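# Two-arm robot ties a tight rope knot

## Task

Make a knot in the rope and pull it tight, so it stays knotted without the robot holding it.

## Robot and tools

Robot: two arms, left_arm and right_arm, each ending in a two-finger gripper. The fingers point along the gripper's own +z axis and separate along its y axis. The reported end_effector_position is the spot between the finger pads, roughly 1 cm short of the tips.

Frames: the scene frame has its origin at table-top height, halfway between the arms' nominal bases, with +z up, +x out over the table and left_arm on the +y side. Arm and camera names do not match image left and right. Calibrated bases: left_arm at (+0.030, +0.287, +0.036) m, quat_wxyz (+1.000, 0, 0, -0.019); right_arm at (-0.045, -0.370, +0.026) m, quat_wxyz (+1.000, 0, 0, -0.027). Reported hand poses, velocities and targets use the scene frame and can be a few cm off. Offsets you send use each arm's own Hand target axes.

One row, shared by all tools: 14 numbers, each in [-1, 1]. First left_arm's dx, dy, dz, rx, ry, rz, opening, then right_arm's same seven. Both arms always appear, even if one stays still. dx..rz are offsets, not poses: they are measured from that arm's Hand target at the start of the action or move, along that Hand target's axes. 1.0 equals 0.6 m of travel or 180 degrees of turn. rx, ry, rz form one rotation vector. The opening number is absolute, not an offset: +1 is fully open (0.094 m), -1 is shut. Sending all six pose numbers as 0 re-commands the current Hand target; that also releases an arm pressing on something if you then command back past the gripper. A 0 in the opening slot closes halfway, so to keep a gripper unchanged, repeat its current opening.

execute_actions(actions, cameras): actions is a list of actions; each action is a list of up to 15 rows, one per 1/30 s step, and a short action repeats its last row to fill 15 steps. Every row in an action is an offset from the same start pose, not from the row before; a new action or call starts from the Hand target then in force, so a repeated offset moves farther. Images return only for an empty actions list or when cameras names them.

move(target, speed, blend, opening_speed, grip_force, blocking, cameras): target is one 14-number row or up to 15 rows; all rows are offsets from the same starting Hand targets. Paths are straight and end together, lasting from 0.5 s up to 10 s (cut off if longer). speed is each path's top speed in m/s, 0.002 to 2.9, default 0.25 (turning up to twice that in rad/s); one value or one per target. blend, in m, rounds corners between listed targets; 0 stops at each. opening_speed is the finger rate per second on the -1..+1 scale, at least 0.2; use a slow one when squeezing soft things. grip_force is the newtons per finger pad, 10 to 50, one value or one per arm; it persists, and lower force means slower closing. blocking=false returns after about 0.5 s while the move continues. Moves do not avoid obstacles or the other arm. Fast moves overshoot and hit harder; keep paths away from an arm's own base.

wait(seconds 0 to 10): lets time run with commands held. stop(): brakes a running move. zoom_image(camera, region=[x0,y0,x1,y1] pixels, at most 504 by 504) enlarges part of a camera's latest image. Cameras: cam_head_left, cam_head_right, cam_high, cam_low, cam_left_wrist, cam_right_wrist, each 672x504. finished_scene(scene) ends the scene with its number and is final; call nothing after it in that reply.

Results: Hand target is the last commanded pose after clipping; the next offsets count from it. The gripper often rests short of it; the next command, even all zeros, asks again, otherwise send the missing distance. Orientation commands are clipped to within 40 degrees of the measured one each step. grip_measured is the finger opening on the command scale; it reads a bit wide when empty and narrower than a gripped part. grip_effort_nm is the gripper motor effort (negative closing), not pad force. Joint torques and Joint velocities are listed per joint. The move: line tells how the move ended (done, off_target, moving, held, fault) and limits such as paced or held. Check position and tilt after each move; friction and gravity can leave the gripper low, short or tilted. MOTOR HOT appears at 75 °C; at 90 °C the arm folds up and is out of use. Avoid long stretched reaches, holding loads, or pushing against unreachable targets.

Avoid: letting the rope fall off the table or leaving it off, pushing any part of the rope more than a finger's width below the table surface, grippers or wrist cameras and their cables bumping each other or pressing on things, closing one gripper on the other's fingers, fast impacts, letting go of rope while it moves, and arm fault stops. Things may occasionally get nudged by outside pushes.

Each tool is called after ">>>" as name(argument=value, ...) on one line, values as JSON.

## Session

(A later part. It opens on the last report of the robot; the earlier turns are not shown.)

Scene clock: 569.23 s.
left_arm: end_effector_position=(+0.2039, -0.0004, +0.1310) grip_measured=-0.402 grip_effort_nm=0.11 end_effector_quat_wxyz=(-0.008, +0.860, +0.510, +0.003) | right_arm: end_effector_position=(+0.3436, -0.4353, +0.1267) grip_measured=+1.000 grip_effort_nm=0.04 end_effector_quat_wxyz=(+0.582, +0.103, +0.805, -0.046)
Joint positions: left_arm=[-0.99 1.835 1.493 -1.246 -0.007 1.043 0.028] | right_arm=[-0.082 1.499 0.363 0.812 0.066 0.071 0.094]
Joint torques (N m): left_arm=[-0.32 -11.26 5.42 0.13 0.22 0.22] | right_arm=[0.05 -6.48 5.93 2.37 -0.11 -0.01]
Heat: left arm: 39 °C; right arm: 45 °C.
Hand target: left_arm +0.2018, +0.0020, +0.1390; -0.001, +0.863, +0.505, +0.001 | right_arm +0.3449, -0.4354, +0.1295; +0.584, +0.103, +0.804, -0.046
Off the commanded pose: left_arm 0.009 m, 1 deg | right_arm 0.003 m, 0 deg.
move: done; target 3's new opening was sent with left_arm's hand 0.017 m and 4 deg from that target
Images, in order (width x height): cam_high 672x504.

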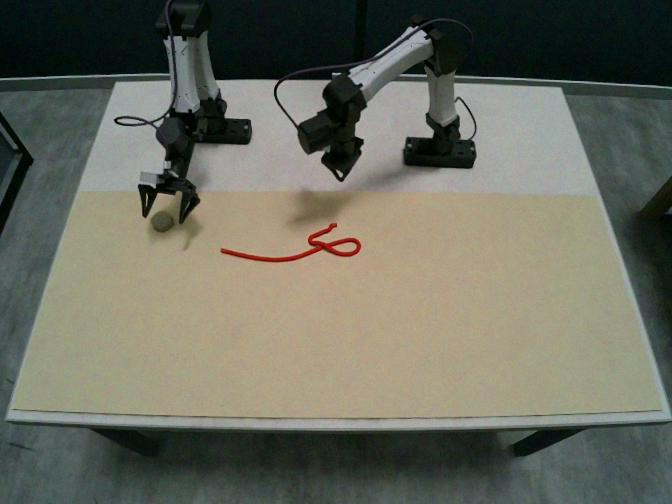

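>>> move(target=[[0.111,0.184,0.08,0,0,-0.24,-0.3,0,0,0,0,0,0,1],[0.111,0.184,0.204,0,0,-0.24,-0.3,0,0,0,0,0,0,1],[0.111,0.184,0.204,0,0,-0.24,-1,0,0,0,0,0,0,1],[0.111,0.184,0.11,0,0,-0.24,-1,0,0,0,0,0,0,1],[-0.002,0.119,0.11,0,0,-0.38,-1,0,0,0,0,0,0,1],[-0.002,0.119,0.2,0,0,-0.38,-1,0,0,0,0,0,0,1],[-0.002,0.119,0.2,0,0,-0.38,-0.5,0,0,0,0,0,0,1],[-0.002,0.119,0.05,0,0,-0.38,-0.5,0,0,0,0,0,0,1],[-0.05,-0.05,-0.03,0,0,0,-0.5,0,0,0,0,0,0,1]], speed=[0.6,0.25,0.25,0.25,0.25,0.25,0.25,0.3,0.6], blend=[0.01,0,0,0.01,0.01,0,0,0.02,0], opening_speed=3, cameras=["cam_high","cam_head_right"])

>>> zoom_image(camera="cam_high", region=[200, 190, 380, 325])

Scene clock: 610.00 s.
left_arm: end_effector_position=(+0.1642, -0.0127, +0.1478) grip_measured=-0.502 grip_effort_nm=0.11 end_effector_quat_wxyz=(-0.009, +0.859, +0.511, +0.004) | right_arm: end_effector_position=(+0.3436, -0.4353, +0.1267) grip_measured=+1.000 grip_effort_nm=0.04 end_effector_quat_wxyz=(+0.582, +0.103, +0.805, -0.046)
Joint positions: left_arm=[-1.113 1.803 1.52 -1.306 -0.007 0.917 0.023] | right_arm=[-0.082 1.499 0.363 0.812 0.066 0.071 0.094]
Joint torques (N m): left_arm=[-0.62 -11.4 5.5 0.09 0.22 0.21] | right_arm=[0.06 -6.5 5.94 2.37 -0.11 -0.01]
Heat: left arm: 42 °C; right arm: 45 °C.
Hand target: left_arm +0.1609, -0.0095, +0.1570; -0.001, +0.863, +0.505, +0.001 | right_arm +0.3449, -0.4354, +0.1295; +0.584, +0.103, +0.804, -0.046
Off the commanded pose: left_arm 0.010 m, 1 deg | right_arm 0.003 m, 0 deg.
move: done; target 3's new opening was sent with left_arm's hand 0.018 m and 4 deg from that target
Images, in order (width x height): cam_head_right 672x504, cam_high 672x504.

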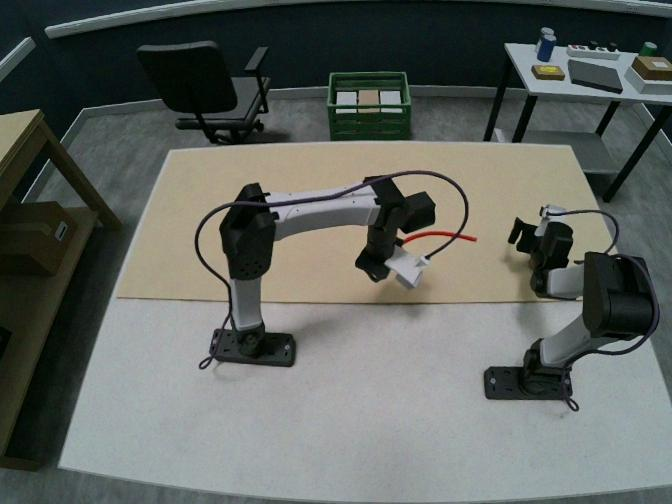

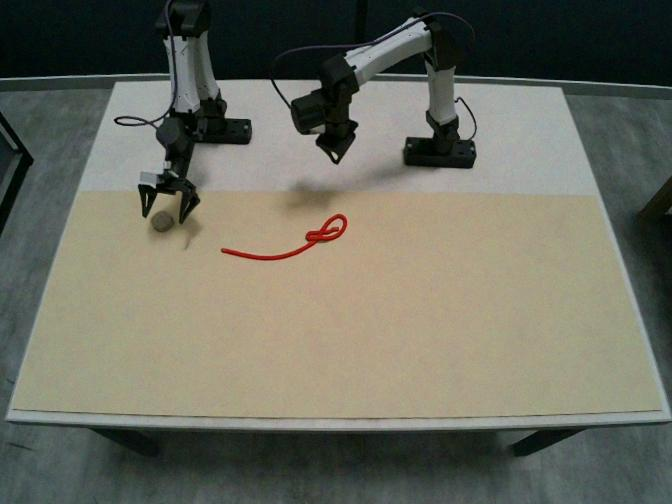

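Scaled by 2.800 from the camera's 672x504 image, which has a finer 960x720 frame.

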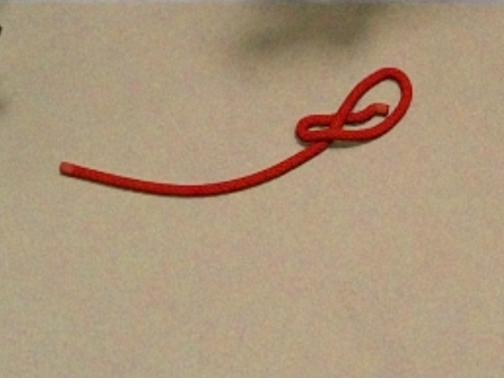

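>>> zoom_image(camera="cam_high", region=[295, 205, 359, 253])

Scaled by 7.875 from the camera's 672x504 image, which has a finer 960x720 frame.

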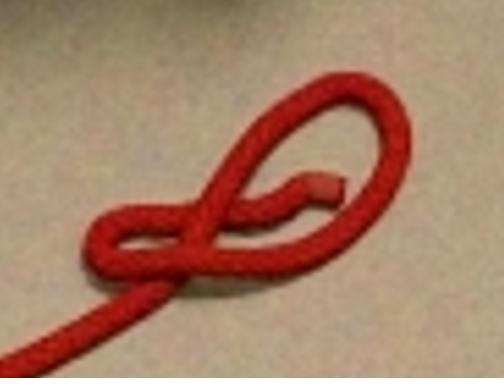

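>>> move(target=[[0.109,0.194,0.13,0,0,-0.32,-0.45,0,0,0,0,0,0,1],[0.109,0.194,0.225,0,0,-0.32,-0.45,0,0,0,0,0,0,1],[0.109,0.194,0.225,0,0,-0.32,-1,0,0,0,0,0,0,1],[0.109,0.194,0.13,0,0,-0.32,-1,0,0,0,0,0,0,1]], speed=[0.5,0.12,0.25,0.15], blend=[0.005,0,0,0], opening_speed=2, cameras=["cam_high","cam_head_right","cam_low"])

>>> zoom_image(camera="cam_high", region=[250, 180, 376, 275])

>>> zoom_image(camera="cam_low", region=[180, 190, 340, 310])

>>> zoom_image(camera="cam_head_right", region=[320, 190, 446, 285])

Scene clock: 655.67 s.
left_arm: end_effector_position=(+0.2899, -0.0031, +0.0599) grip_measured=-0.853 grip_effort_nm=-1.03 end_effector_quat_wxyz=(-0.022, +0.517, +0.856, +0.010) | right_arm: end_effector_position=(+0.3436, -0.4353, +0.1267) grip_measured=+1.000 grip_effort_nm=0.04 end_effector_quat_wxyz=(+0.582, +0.103, +0.805, -0.046)
Joint positions: left_arm=[-0.803 2.122 1.614 -1.111 -0.007 0.245 0.007] | right_arm=[-0.082 1.499 0.363 0.812 0.066 0.071 0.094]
Joint torques (N m): left_arm=[-0.42 -14.19 8.02 0.05 0.17 0.02] | right_arm=[0.09 -6.48 5.91 2.37 -0.11 -0.01]
Heat: left arm: 40 °C; right arm: 45 °C.
Hand target: left_arm +0.2945, -0.0093, +0.0790; +0.000, +0.513, +0.858, +0.001 | right_arm +0.3449, -0.4354, +0.1295; +0.584, +0.103, +0.804, -0.046
Off the commanded pose: left_arm 0.021 m, 3 deg | right_arm 0.003 m, 0 deg.
move: off_target (left_arm)
Images, in order (width x height): cam_head_right 672x504, cam_high 672x504, cam_low 672x504.

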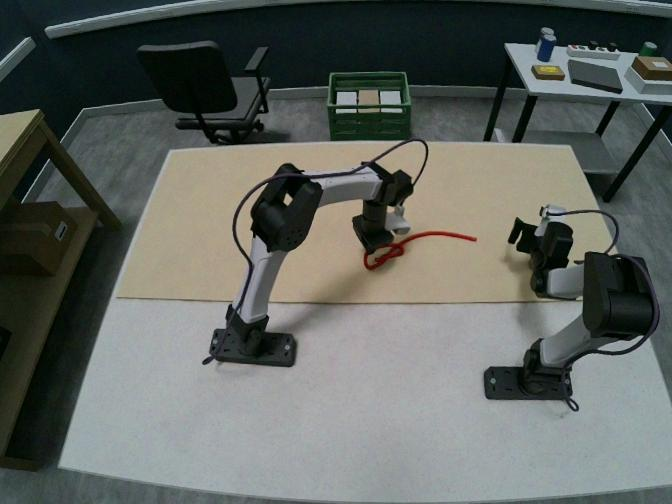

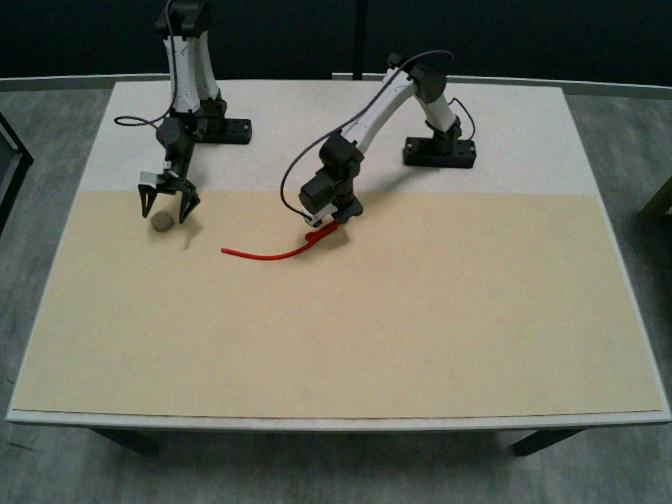

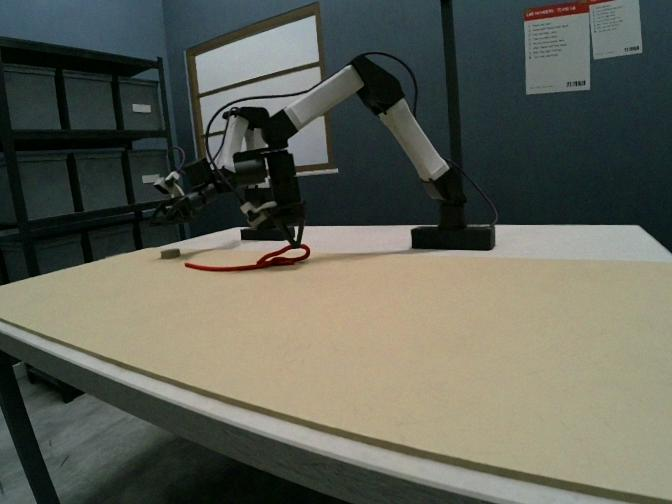

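Scaled by 4.000 from the camera's 672x504 image, which has a finer 960x720 frame.

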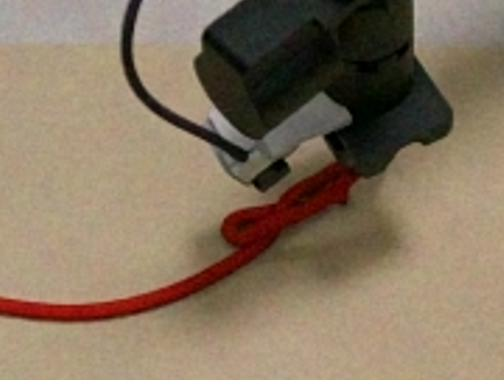

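Scaled by 3.150 from the camera's 672x504 image, which has a finer 960x720 frame.

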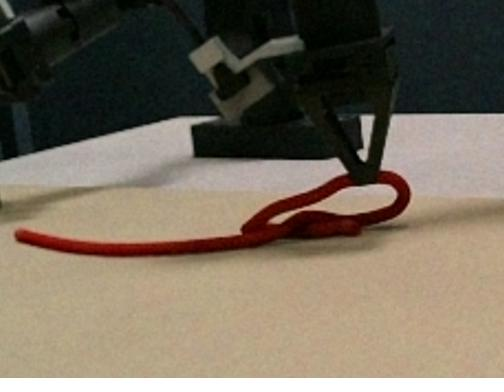

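Scaled by 4.000 from the camera's 672x504 image, which has a finer 960x720 frame.

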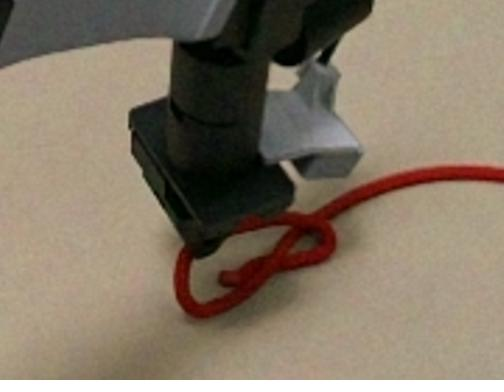

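>>> move(target=[[0,0.056,0.02,0,0,0,-1,0,0,0,0,0,0,1],[0,0.056,0.095,0,0,0,-1,0,0,0,0,0,0,1],[0,0.056,0.095,0,0,0,-0.5,0,0,0,0,0,0,1],[0,0.056,-0.08,0,0,0,-0.5,0,0,0,0,0,0,1],[0.105,-0.196,-0.13,0,0,0.32,-0.5,0,0,0,0,0,0,1]], speed=[0.15,0.25,0.25,0.25,0.6], blend=[0.005,0,0,0.02,0], opening_speed=3, cameras=["cam_high"])

>>> zoom_image(camera="cam_high", region=[200, 190, 380, 325])

Scene clock: 682.20 s.
left_arm: end_effector_position=(+0.1636, -0.0129, +0.1476) grip_measured=-0.502 grip_effort_nm=0.11 end_effector_quat_wxyz=(-0.010, +0.860, +0.510, +0.004) | right_arm: end_effector_position=(+0.3436, -0.4353, +0.1267) grip_measured=+1.000 grip_effort_nm=0.04 end_effector_quat_wxyz=(+0.582, +0.103, +0.805, -0.046)
Joint positions: left_arm=[-1.115 1.804 1.521 -1.308 -0.007 0.917 0.023] | right_arm=[-0.082 1.499 0.363 0.812 0.066 0.071 0.094]
Joint torques (N m): left_arm=[-0.49 -11.48 5.52 0.09 0.22 0.21] | right_arm=[0.05 -6.5 5.93 2.37 -0.11 -0.01]
Heat: left arm: 43 °C; right arm: 45 °C.
Hand target: left_arm +0.1610, -0.0097, +0.1569; -0.001, +0.863, +0.505, +0.001 | right_arm +0.3449, -0.4354, +0.1295; +0.584, +0.103, +0.804, -0.046
Off the commanded pose: left_arm 0.010 m, 1 deg | right_arm 0.003 m, 0 deg.
move: done; target 3's new opening was sent with left_arm's hand 0.014 m and 3 deg from that target
Images, in order (width x height): cam_high 672x504.

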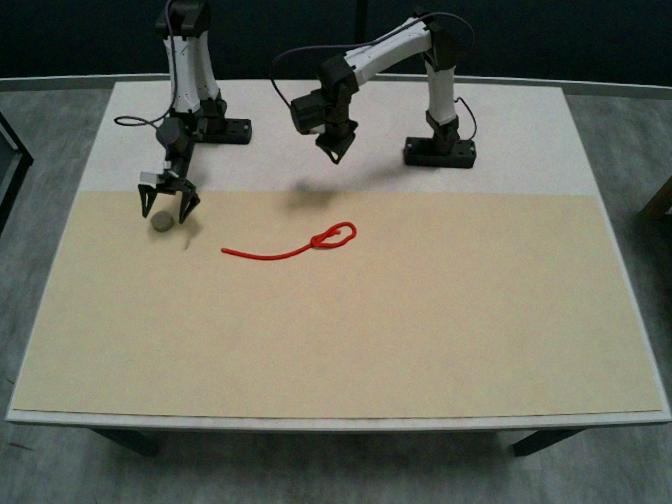

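Scaled by 2.800 from the camera's 672x504 image, which has a finer 960x720 frame.

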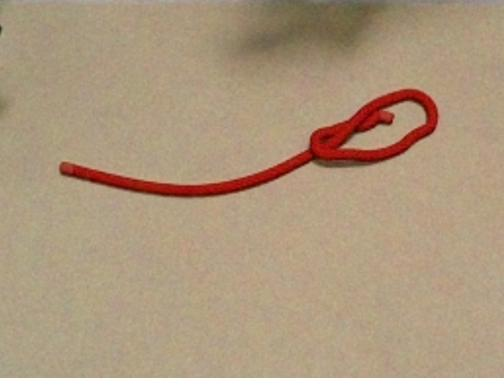

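>>> move(target=[[0.179,0.1495,0.13,0,0,-0.66,-0.1,0,0,0,0,0,0,1],[0.179,0.1495,0.232,0,0,-0.66,-0.1,0,0,0,0,0,0,1],[0.179,0.1495,0.232,0,0,-0.66,-1,0,0,0,0,0,0,1],[0.1545,0.106,0.2,0,0,-0.66,-1,0,0,0,0,0,0,1],[0.1545,0.106,0.232,0,0,-0.66,-1,0,0,0,0,0,0,1],[0.1545,0.106,0.232,0,0,-0.66,-0.5,0,0,0,0,0,0,1],[0.1545,0.106,0.1,0,0,-0.66,-0.5,0,0,0,0,0,0,1],[0,0,0,0,0,0,-0.5,0,0,0,0,0,0,1]], speed=[0.6,0.2,0.25,0.15,0.2,0.25,0.25,0.6], blend=[0.005,0,0,0.005,0,0,0.02,0], opening_speed=3, cameras=["cam_high"])

>>> zoom_image(camera="cam_high", region=[200, 190, 380, 325])

Scene clock: 728.87 s.
left_arm: end_effector_position=(+0.1605, -0.0050, +0.1403) grip_measured=-0.502 grip_effort_nm=0.11 end_effector_quat_wxyz=(-0.023, +0.859, +0.511, +0.006) | right_arm: end_effector_position=(+0.3436, -0.4353, +0.1267) grip_measured=+1.000 grip_effort_nm=0.04 end_effector_quat_wxyz=(+0.582, +0.103, +0.805, -0.046)
Joint positions: left_arm=[-1.113 1.8 1.486 -1.304 -0.006 0.917 0.023] | right_arm=[-0.082 1.499 0.363 0.812 0.066 0.071 0.094]
Joint torques (N m): left_arm=[-0.62 -11.12 8.59 0.04 0.2 0.24] | right_arm=[0.06 -6.49 5.93 2.38 -0.11 -0.01]
Heat: left arm: 44 °C; right arm: 46 °C.
Hand target: left_arm +0.1611, -0.0098, +0.1569; -0.001, +0.863, +0.505, +0.001 | right_arm +0.3449, -0.4354, +0.1295; +0.584, +0.103, +0.804, -0.046
Off the commanded pose: left_arm 0.017 m, 3 deg | right_arm 0.003 m, 0 deg.
move: off_target (left_arm); target 3's new opening was sent with left_arm's hand 0.010 m and 3 deg from that target
Images, in order (width x height): cam_high 672x504.

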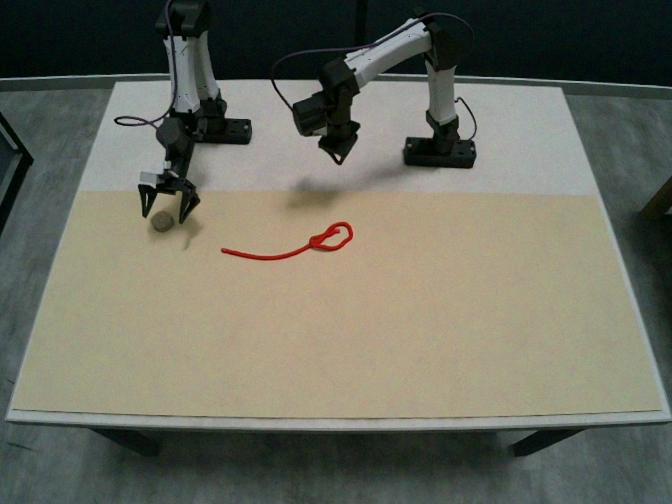

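Scaled by 2.800 from the camera's 672x504 image, which has a finer 960x720 frame.

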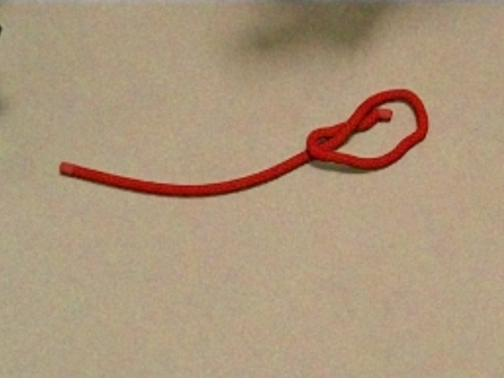

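>>> move(target=[0.117,0.208,0.17,0,0,-0.25,-0.5,0,0,0,0,0,0,1], speed=0.5, cameras=["cam_high","cam_head_right","cam_head_left"])

>>> zoom_image(camera="cam_head_right", region=[340, 205, 424, 268])

>>> zoom_image(camera="cam_head_left", region=[330, 205, 414, 268])

>>> zoom_image(camera="cam_high", region=[295, 195, 379, 258])

Scene clock: 762.13 s.
left_arm: end_effector_position=(+0.2955, +0.0023, +0.0500) grip_measured=-0.502 grip_effort_nm=0.11 end_effector_quat_wxyz=(-0.024, +0.607, +0.795, +0.007) | right_arm: end_effector_position=(+0.3436, -0.4353, +0.1267) grip_measured=+1.000 grip_effort_nm=0.04 end_effector_quat_wxyz=(+0.582, +0.103, +0.805, -0.046)
Joint positions: left_arm=[-0.783 2.133 1.59 -1.077 -0.006 0.483 0.023] | right_arm=[-0.082 1.499 0.363 0.812 0.066 0.071 0.094]
Joint torques (N m): left_arm=[-0.51 -10.45 8.24 0.38 0.19 0.03] | right_arm=[0.06 -6.52 5.91 2.37 -0.11 0]
Heat: left arm: 45 °C; right arm: 46 °C.
Hand target: left_arm +0.3044, -0.0093, +0.0551; -0.001, +0.604, +0.797, +0.002 | right_arm +0.3449, -0.4354, +0.1295; +0.584, +0.103, +0.804, -0.046
Off the commanded pose: left_arm 0.016 m, 3 deg | right_arm 0.003 m, 0 deg.
move: off_target (left_arm)
Images, in order (width x height): cam_head_left 672x504, cam_head_right 672x504, cam_high 672x504.

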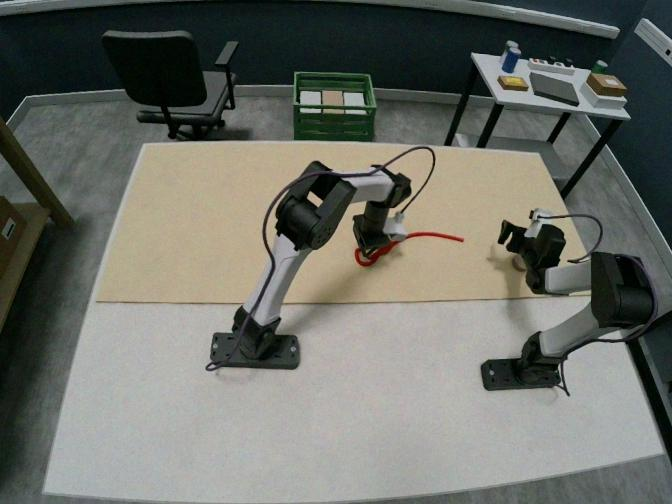

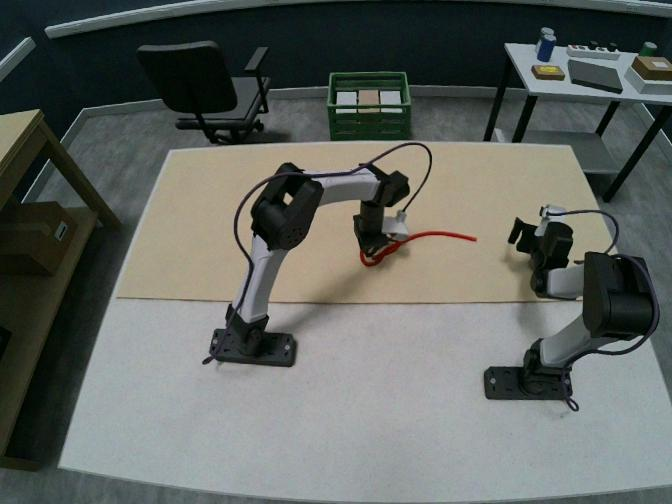

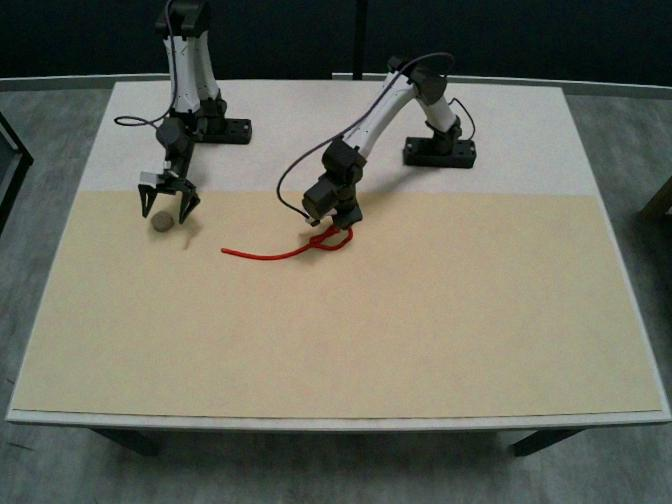

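Scaled by 6.000 from the camera's 672x504 image, which has a finer 960x720 frame.

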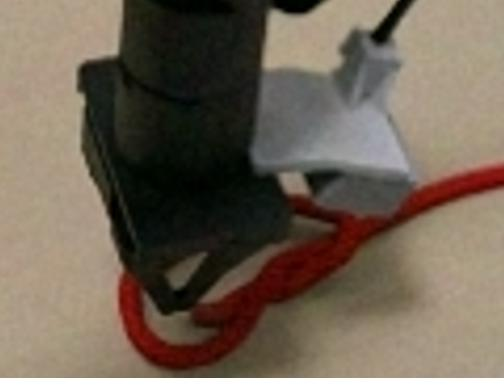

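Scaled by 6.000 from the camera's 672x504 image, which has a finer 960x720 frame.

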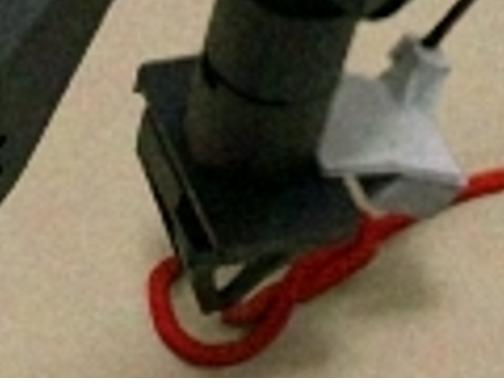

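Scaled by 6.000 from the camera's 672x504 image, which has a finer 960x720 frame.

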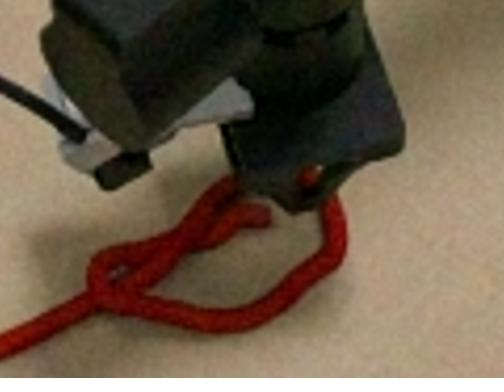

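>>> move(target=[[-0.0326,-0.0074,0,0,0,0,-0.5,0,0,0,0,0,0,1],[-0.0326,-0.0074,0.05,0,0,0,-0.5,0,0,0,0,0,0,1]], speed=0.15, cameras=["cam_high","cam_head_right"])

>>> zoom_image(camera="cam_head_right", region=[340, 205, 424, 268])

>>> zoom_image(camera="cam_high", region=[295, 195, 379, 258])

Scene clock: 783.97 s.
left_arm: end_effector_position=(+0.3018, -0.0218, +0.0277) grip_measured=-0.502 grip_effort_nm=0.11 end_effector_quat_wxyz=(-0.015, +0.606, +0.795, +0.006) | right_arm: end_effector_position=(+0.3436, -0.4353, +0.1267) grip_measured=+1.000 grip_effort_nm=0.04 end_effector_quat_wxyz=(+0.582, +0.103, +0.805, -0.046)
Joint positions: left_arm=[-0.811 2.228 1.652 -1.028 -0.006 0.452 0.023] | right_arm=[-0.082 1.499 0.363 0.812 0.066 0.071 0.094]
Joint torques (N m): left_arm=[-0.81 -10.84 5.39 0.53 0.18 0.02] | right_arm=[0.06 -6.5 5.94 2.37 -0.11 -0.01]
Heat: left arm: 43 °C; right arm: 46 °C.
Hand target: left_arm +0.3054, -0.0292, +0.0250; -0.001, +0.604, +0.797, +0.002 | right_arm +0.3449, -0.4354, +0.1295; +0.584, +0.103, +0.804, -0.046
Off the commanded pose: left_arm 0.009 m, 2 deg | right_arm 0.003 m, 0 deg.
move: done
Images, in order (width x height): cam_head_right 672x504, cam_high 672x504.

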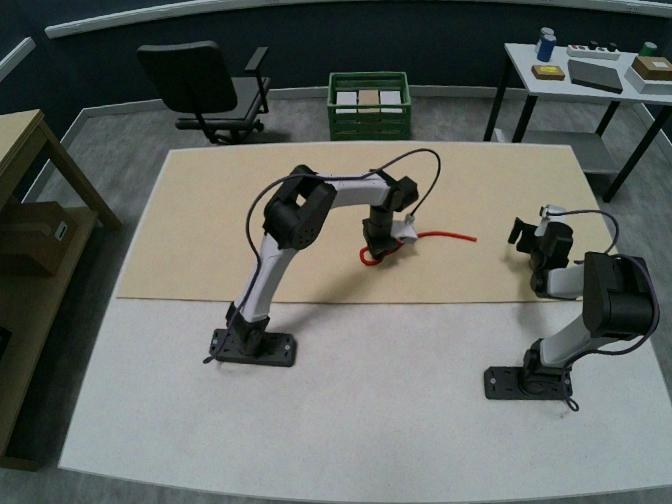

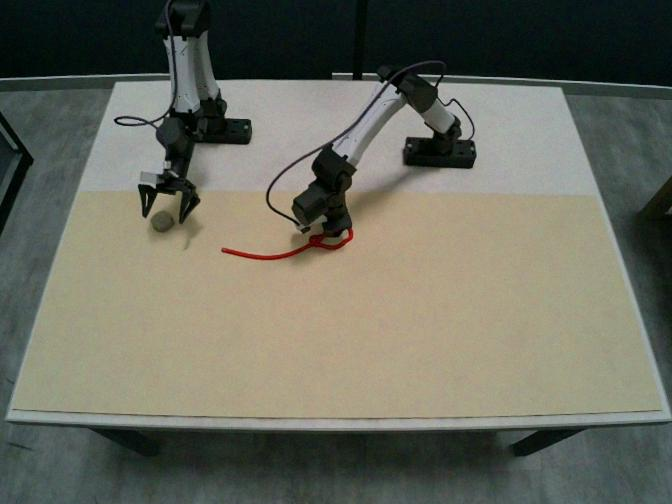

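Scaled by 6.000 from the camera's 672x504 image, which has a finer 960x720 frame.

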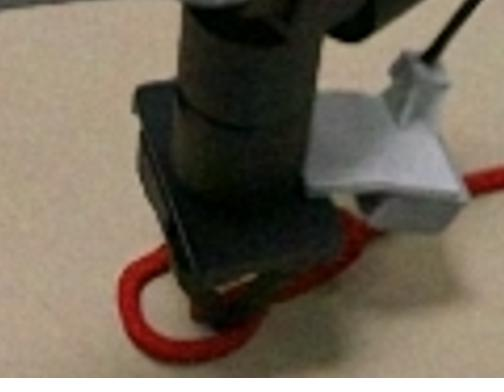

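Scaled by 6.000 from the camera's 672x504 image, which has a finer 960x720 frame.

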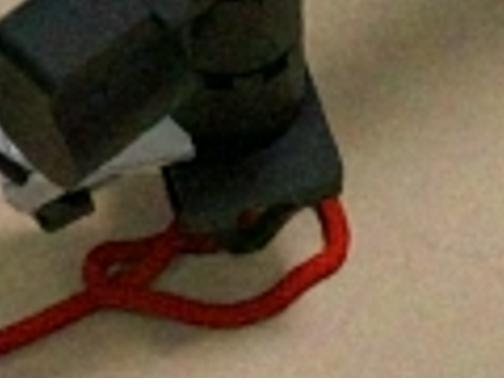

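>>> move(target=[[0,0,0.012,0,0,0,-0.5,0,0,0,0,0,0,1],[0,0,0.012,0,0,0,-1,0,0,0,0,0,0,1],[0,0,-0.06,0,0,0,-1,0,0,0,0,0,0,1]], speed=0.12, opening_speed=1.5, cameras=["cam_low","cam_head_right","cam_high"])

>>> zoom_image(camera="cam_head_right", region=[340, 205, 424, 268])

>>> zoom_image(camera="cam_low", region=[200, 200, 320, 290])

>>> zoom_image(camera="cam_high", region=[295, 195, 379, 258])

Scene clock: 805.03 s.
left_arm: end_effector_position=(+0.3005, -0.0202, +0.0378) grip_measured=-0.855 grip_effort_nm=-1.03 end_effector_quat_wxyz=(-0.028, +0.605, +0.795, +0.009) | right_arm: end_effector_position=(+0.3436, -0.4353, +0.1267) grip_measured=+1.000 grip_effort_nm=0.04 end_effector_quat_wxyz=(+0.582, +0.103, +0.805, -0.046)
Joint positions: left_arm=[-0.811 2.232 1.699 -1.096 -0.006 0.451 0.007] | right_arm=[-0.082 1.499 0.363 0.812 0.066 0.071 0.094]
Joint torques (N m): left_arm=[-0.72 -15.53 8.21 0.02 0.17 0.03] | right_arm=[0.08 -6.49 5.93 2.37 -0.1 -0.01]
Heat: left arm: 44 °C; right arm: 46 °C.
Hand target: left_arm +0.3053, -0.0294, +0.0609; -0.001, +0.604, +0.797, +0.002 | right_arm +0.3449, -0.4354, +0.1295; +0.584, +0.103, +0.804, -0.046
Off the commanded pose: left_arm 0.025 m, 3 deg | right_arm 0.003 m, 0 deg.
move: off_target (left_arm); target 2's new opening was sent with left_arm's hand 0.012 m and 2 deg from that target
Images, in order (width x height): cam_head_right 672x504, cam_high 672x504, cam_low 672x504.

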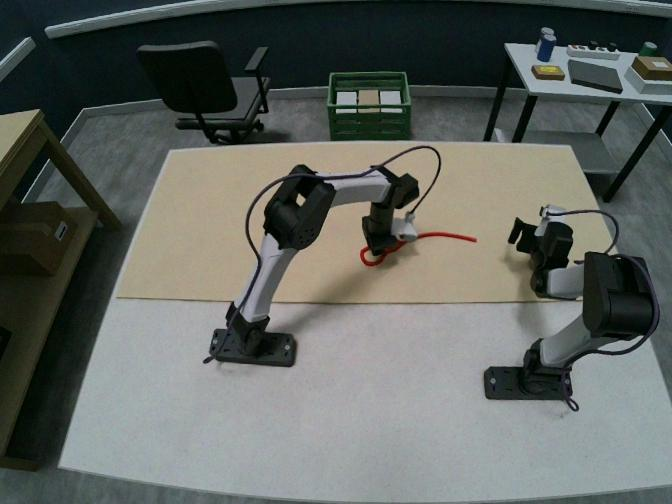

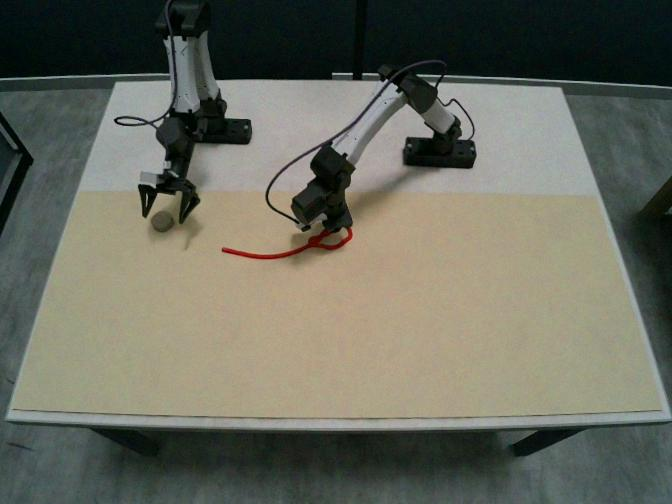

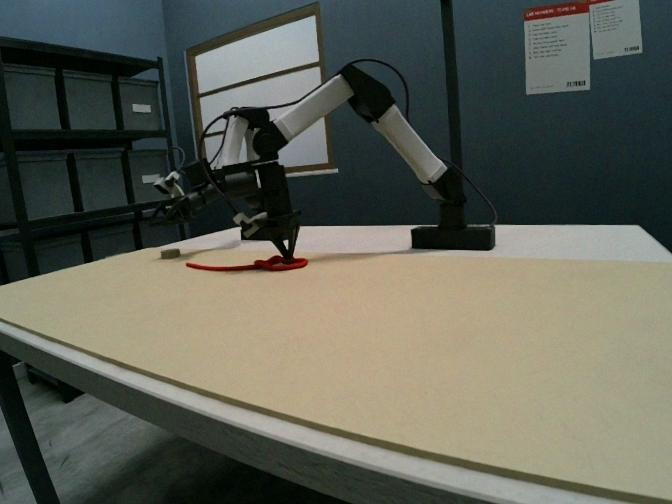

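Scaled by 6.000 from the camera's 672x504 image, which has a finer 960x720 frame.

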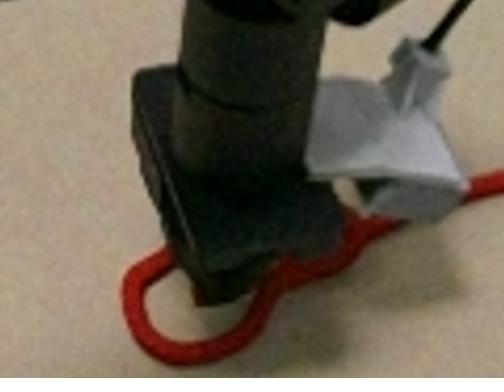

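Scaled by 4.200 from the camera's 672x504 image, which has a finer 960x720 frame.

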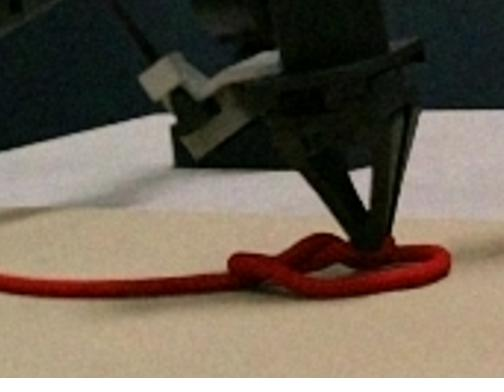

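Scaled by 6.000 from the camera's 672x504 image, which has a finer 960x720 frame.

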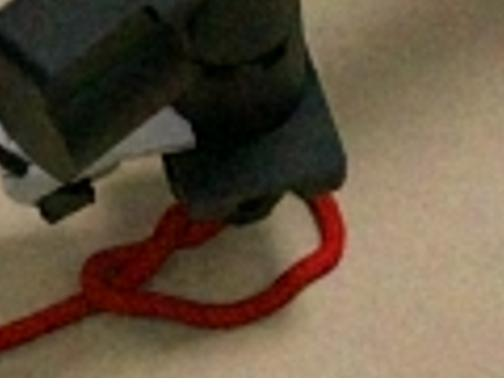

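>>> move(target=[0,0,-0.07,0,0,0,-1,0.094,0.299,0.026,-0.289,0.327,-0.421,-0.1], speed=[0.3], cameras=["cam_low","cam_head_right","cam_high","cam_right_wrist"])

>>> zoom_image(camera="cam_head_right", region=[340, 190, 508, 316])

>>> zoom_image(camera="cam_high", region=[200, 175, 368, 301])

Scene clock: 830.07 s.
left_arm: end_effector_position=(+0.3018, -0.0217, +0.0771) grip_measured=-0.855 grip_effort_nm=-1.03 end_effector_quat_wxyz=(-0.031, +0.605, +0.795, +0.009) | right_arm: end_effector_position=(+0.3819, -0.2573, +0.0824) grip_measured=-0.097 grip_effort_nm=-0.10 end_effector_quat_wxyz=(+0.009, -0.597, +0.802, +0.001)
Joint positions: left_arm=[-0.811 2.21 1.824 -1.248 -0.006 0.451 0.007] | right_arm=[0.31 2.247 1.948 -1.255 -0.008 -1.024 0.042]
Joint torques (N m): left_arm=[-0.83 -16.01 8.51 0.02 0.2 0.02] | right_arm=[0.39 -12.31 7.95 0.22 -0.1 -0.1]
Heat: left arm: 52 °C; right arm: 45 °C.
Hand target: left_arm +0.3053, -0.0295, +0.1031; +0.000, +0.604, +0.797, +0.002 | right_arm +0.3821, -0.2573, +0.0795; +0.000, -0.602, +0.799, +0.000
Off the commanded pose: left_arm 0.027 m, 4 deg | right_arm 0.003 m, 1 deg.
move: off_target (left_arm)
camera_calibration:
cam_right_wrist: T_world_to_cam=[[0.960806, -0.276203, 0.0237573, -0.443438], [-0.263511, -0.883305, 0.387728, -0.117969], [-0.0861069, -0.378792, -0.921467, 0.101407], [0, 0, 0, 1]] pos_world=[0.403704, -0.188269, 0.149717]
Images, in order (width x height): cam_head_right 672x504, cam_high 672x504, cam_low 672x504, cam_right_wrist 672x504.

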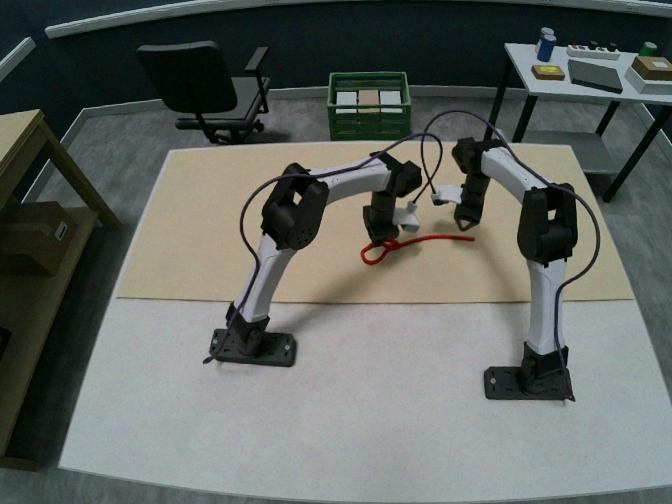

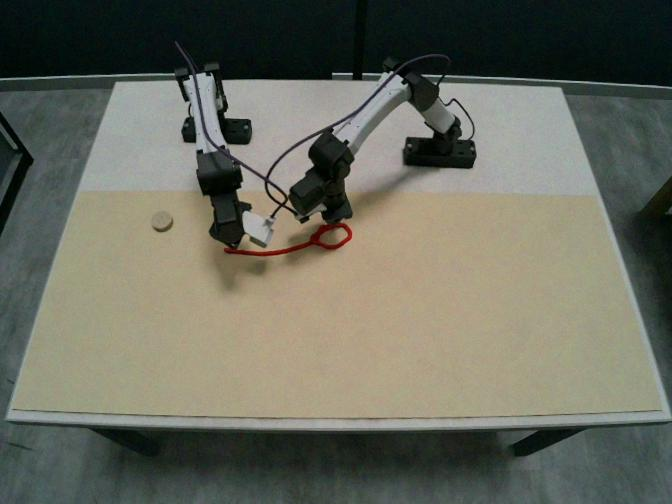

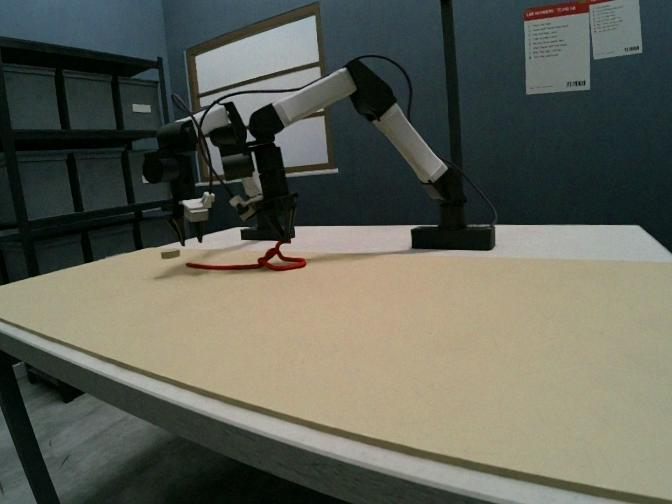

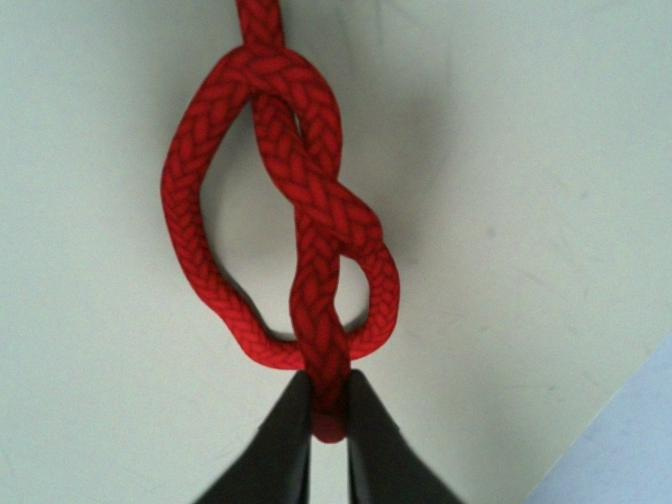

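Scaled by 3.000 from the camera's 672x504 image, which has a finer 960x720 frame.

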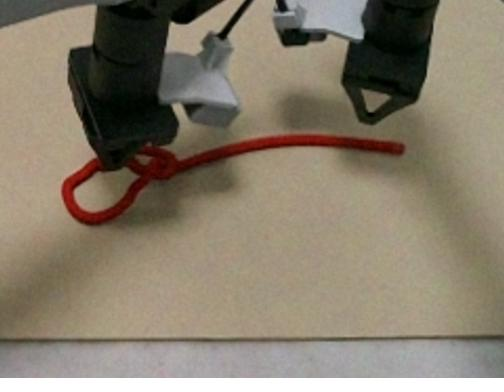

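Scaled by 3.000 from the camera's 672x504 image, which has a finer 960x720 frame.

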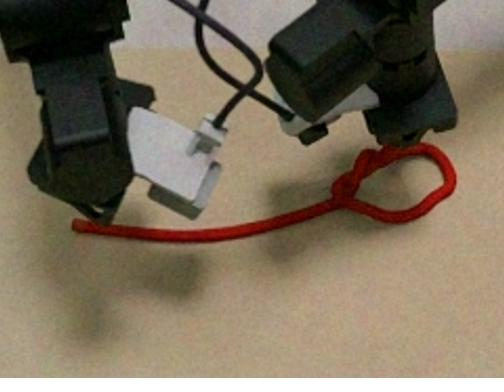

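>>> move(target=[[0,0,0,0,0,0,-1,-0.004,-0.013,0.105,0,0,0,-0.1],[0,0,0,0,0,0,-1,-0.004,-0.013,0.105,0,0,0,-1],[0,0,0,0,0,0,-1,-0.004,-0.013,0.03,0,0,0,-1]], speed=0.2, opening_speed=2, cameras=["cam_head_right","cam_high","cam_low","cam_right_wrist"])

>>> zoom_image(camera="cam_low", region=[150, 190, 330, 310])

Scene clock: 848.37 s.
left_arm: end_effector_position=(+0.3018, -0.0217, +0.0771) grip_measured=-0.855 grip_effort_nm=-1.03 end_effector_quat_wxyz=(-0.031, +0.605, +0.795, +0.009) | right_arm: end_effector_position=(+0.3865, -0.2566, +0.0452) grip_measured=-0.832 grip_effort_nm=-0.99 end_effector_quat_wxyz=(-0.012, -0.599, +0.801, +0.008)
Joint positions: left_arm=[-0.811 2.21 1.824 -1.248 -0.006 0.451 0.007] | right_arm=[0.31 2.337 1.952 -1.213 -0.005 -1.029 0.008]
Joint torques (N m): left_arm=[-0.81 -16.05 8.49 0 0.19 0.02] | right_arm=[-0.03 -17.46 7.61 0.12 -0.11 -0.1]
Heat: left arm: 56 °C; right arm: 40 °C.
Hand target: left_arm +0.3053, -0.0296, +0.1031; +0.000, +0.604, +0.797, +0.002 | right_arm +0.3902, -0.2571, +0.0616; +0.000, -0.602, +0.799, +0.000
Off the commanded pose: left_arm 0.027 m, 4 deg | right_arm 0.017 m, 2 deg.
move: off_target (left_arm, right_arm)
camera_calibration:
cam_right_wrist: T_world_to_cam=[[0.962281, -0.271731, -0.0132957, -0.444538], [-0.242519, -0.878928, 0.410694, -0.109667], [-0.123284, -0.391979, -0.911676, 0.0783937], [0, 0, 0, 1]] pos_world=[0.410839, -0.186456, 0.110599]
Images, in order (width x height): cam_head_right 672x504, cam_high 672x504, cam_low 672x504, cam_right_wrist 672x504.

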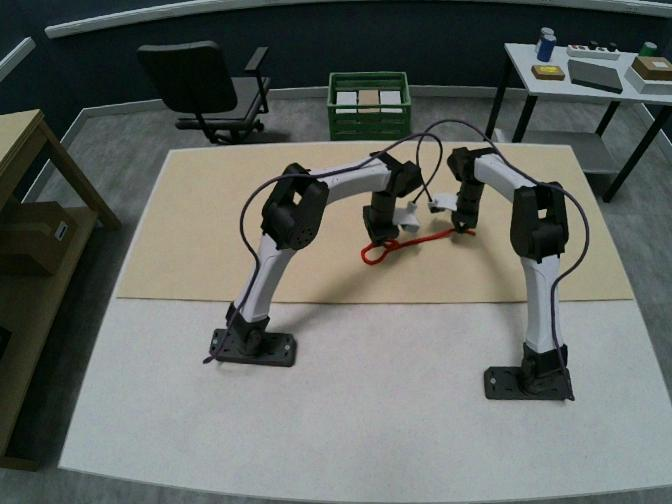

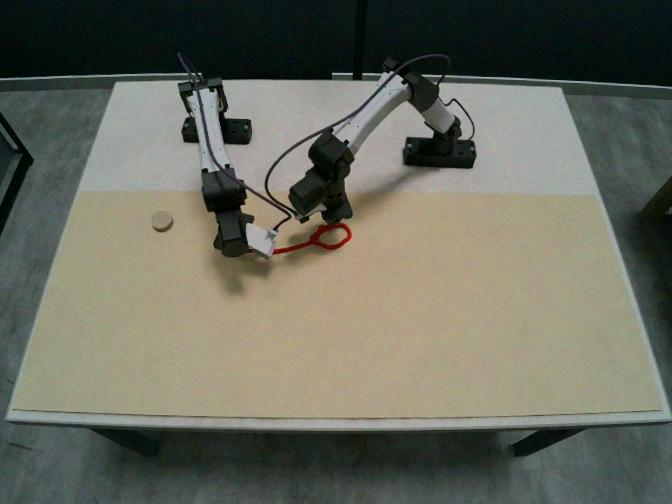

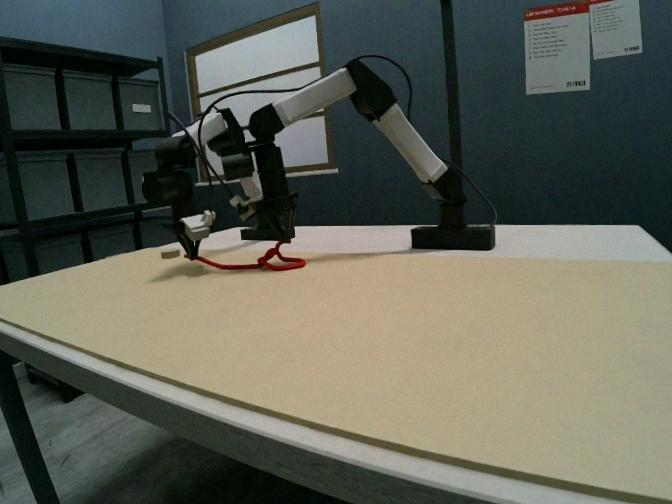

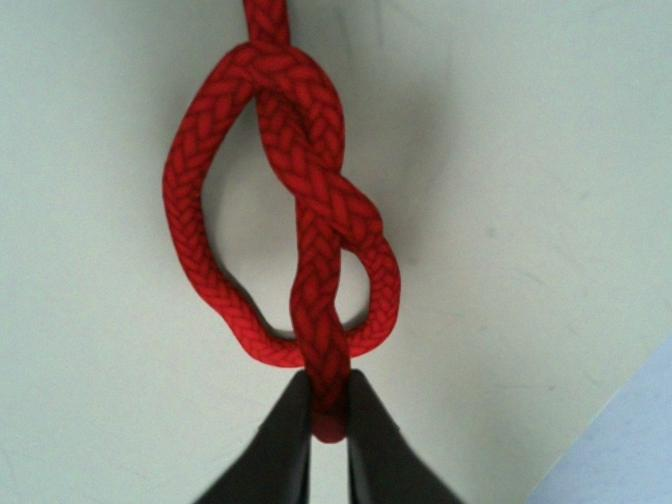

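Scaled by 2.800 from the camera's 672x504 image, which has a finer 960x720 frame.

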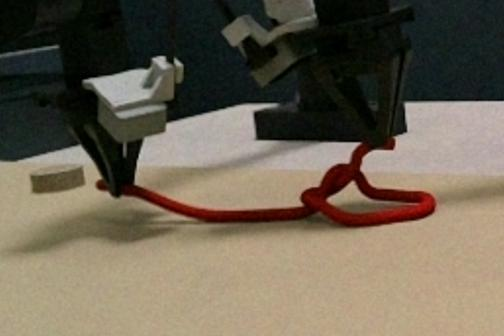

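>>> move(target=[0.16,0.045,0,0,0,0,-1,0.16,-0.046,-0.05,0,0,0,-1], speed=0.12, cameras=["cam_high","cam_low","cam_right_wrist"])

>>> zoom_image(camera="cam_low", region=[150, 190, 390, 350])

Scene clock: 859.07 s.
left_arm: end_effector_position=(+0.3006, +0.0732, +0.0922) grip_measured=-0.855 grip_effort_nm=-1.03 end_effector_quat_wxyz=(-0.027, +0.601, +0.799, +0.004) | right_arm: end_effector_position=(+0.3894, -0.3554, +0.0725) grip_measured=-0.832 grip_effort_nm=-1.00 end_effector_quat_wxyz=(-0.011, -0.599, +0.801, +0.011)
Joint positions: left_arm=[-0.631 1.929 1.461 -1.157 -0.006 0.619 0.007] | right_arm=[0.087 2.274 1.952 -1.281 -0.005 -1.251 0.008]
Joint torques (N m): left_arm=[-0.16 -12.82 5.33 0.32 0.19 0.2] | right_arm=[-0.05 -18.1 6.9 0.1 -0.12 -0.11]
Heat: left arm: 57 °C; right arm: 38 °C.
Hand target: left_arm +0.3053, +0.0702, +0.1032; -0.001, +0.604, +0.797, +0.002 | right_arm +0.3903, -0.3570, +0.0915; +0.000, -0.602, +0.799, +0.000
Off the commanded pose: left_arm 0.012 m, 3 deg | right_arm 0.019 m, 2 deg.
move: off_target (left_arm, right_arm)
camera_calibration:
cam_right_wrist: T_world_to_cam=[[0.962001, -0.272446, -0.0180989, -0.473662], [-0.241875, -0.881058, 0.40649, -0.207801], [-0.126693, -0.386666, -0.913476, 0.0682005], [0, 0, 0, 1]] pos_world=[0.414042, -0.285761, 0.138196]
Images, in order (width x height): cam_high 672x504, cam_low 672x504, cam_right_wrist 672x504.

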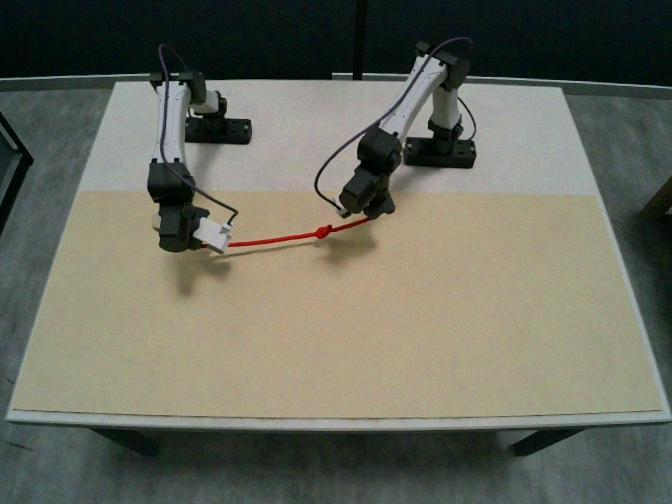

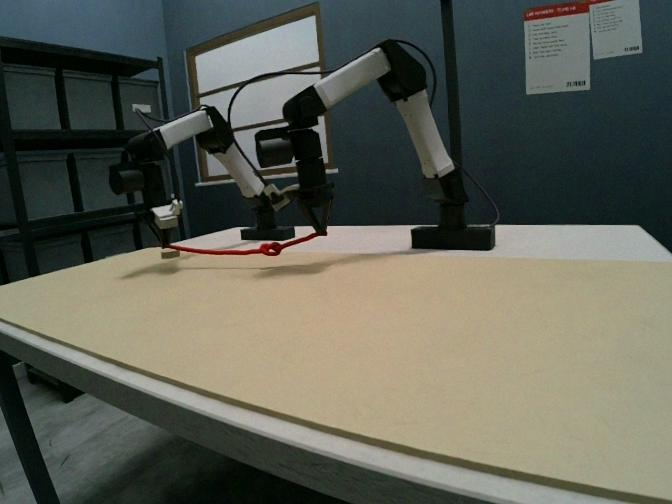

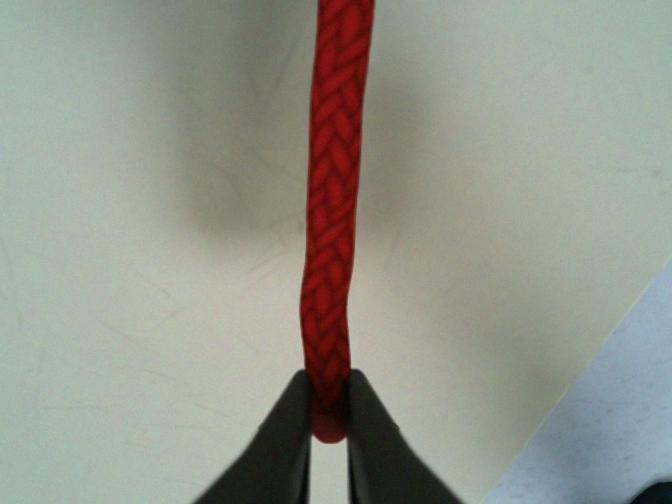

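Scaled by 2.100 from the camera's 672x504 image, which has a finer 960x720 frame.

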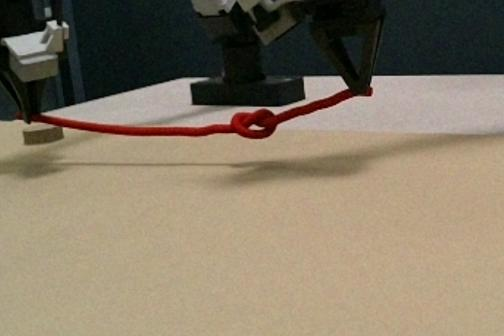

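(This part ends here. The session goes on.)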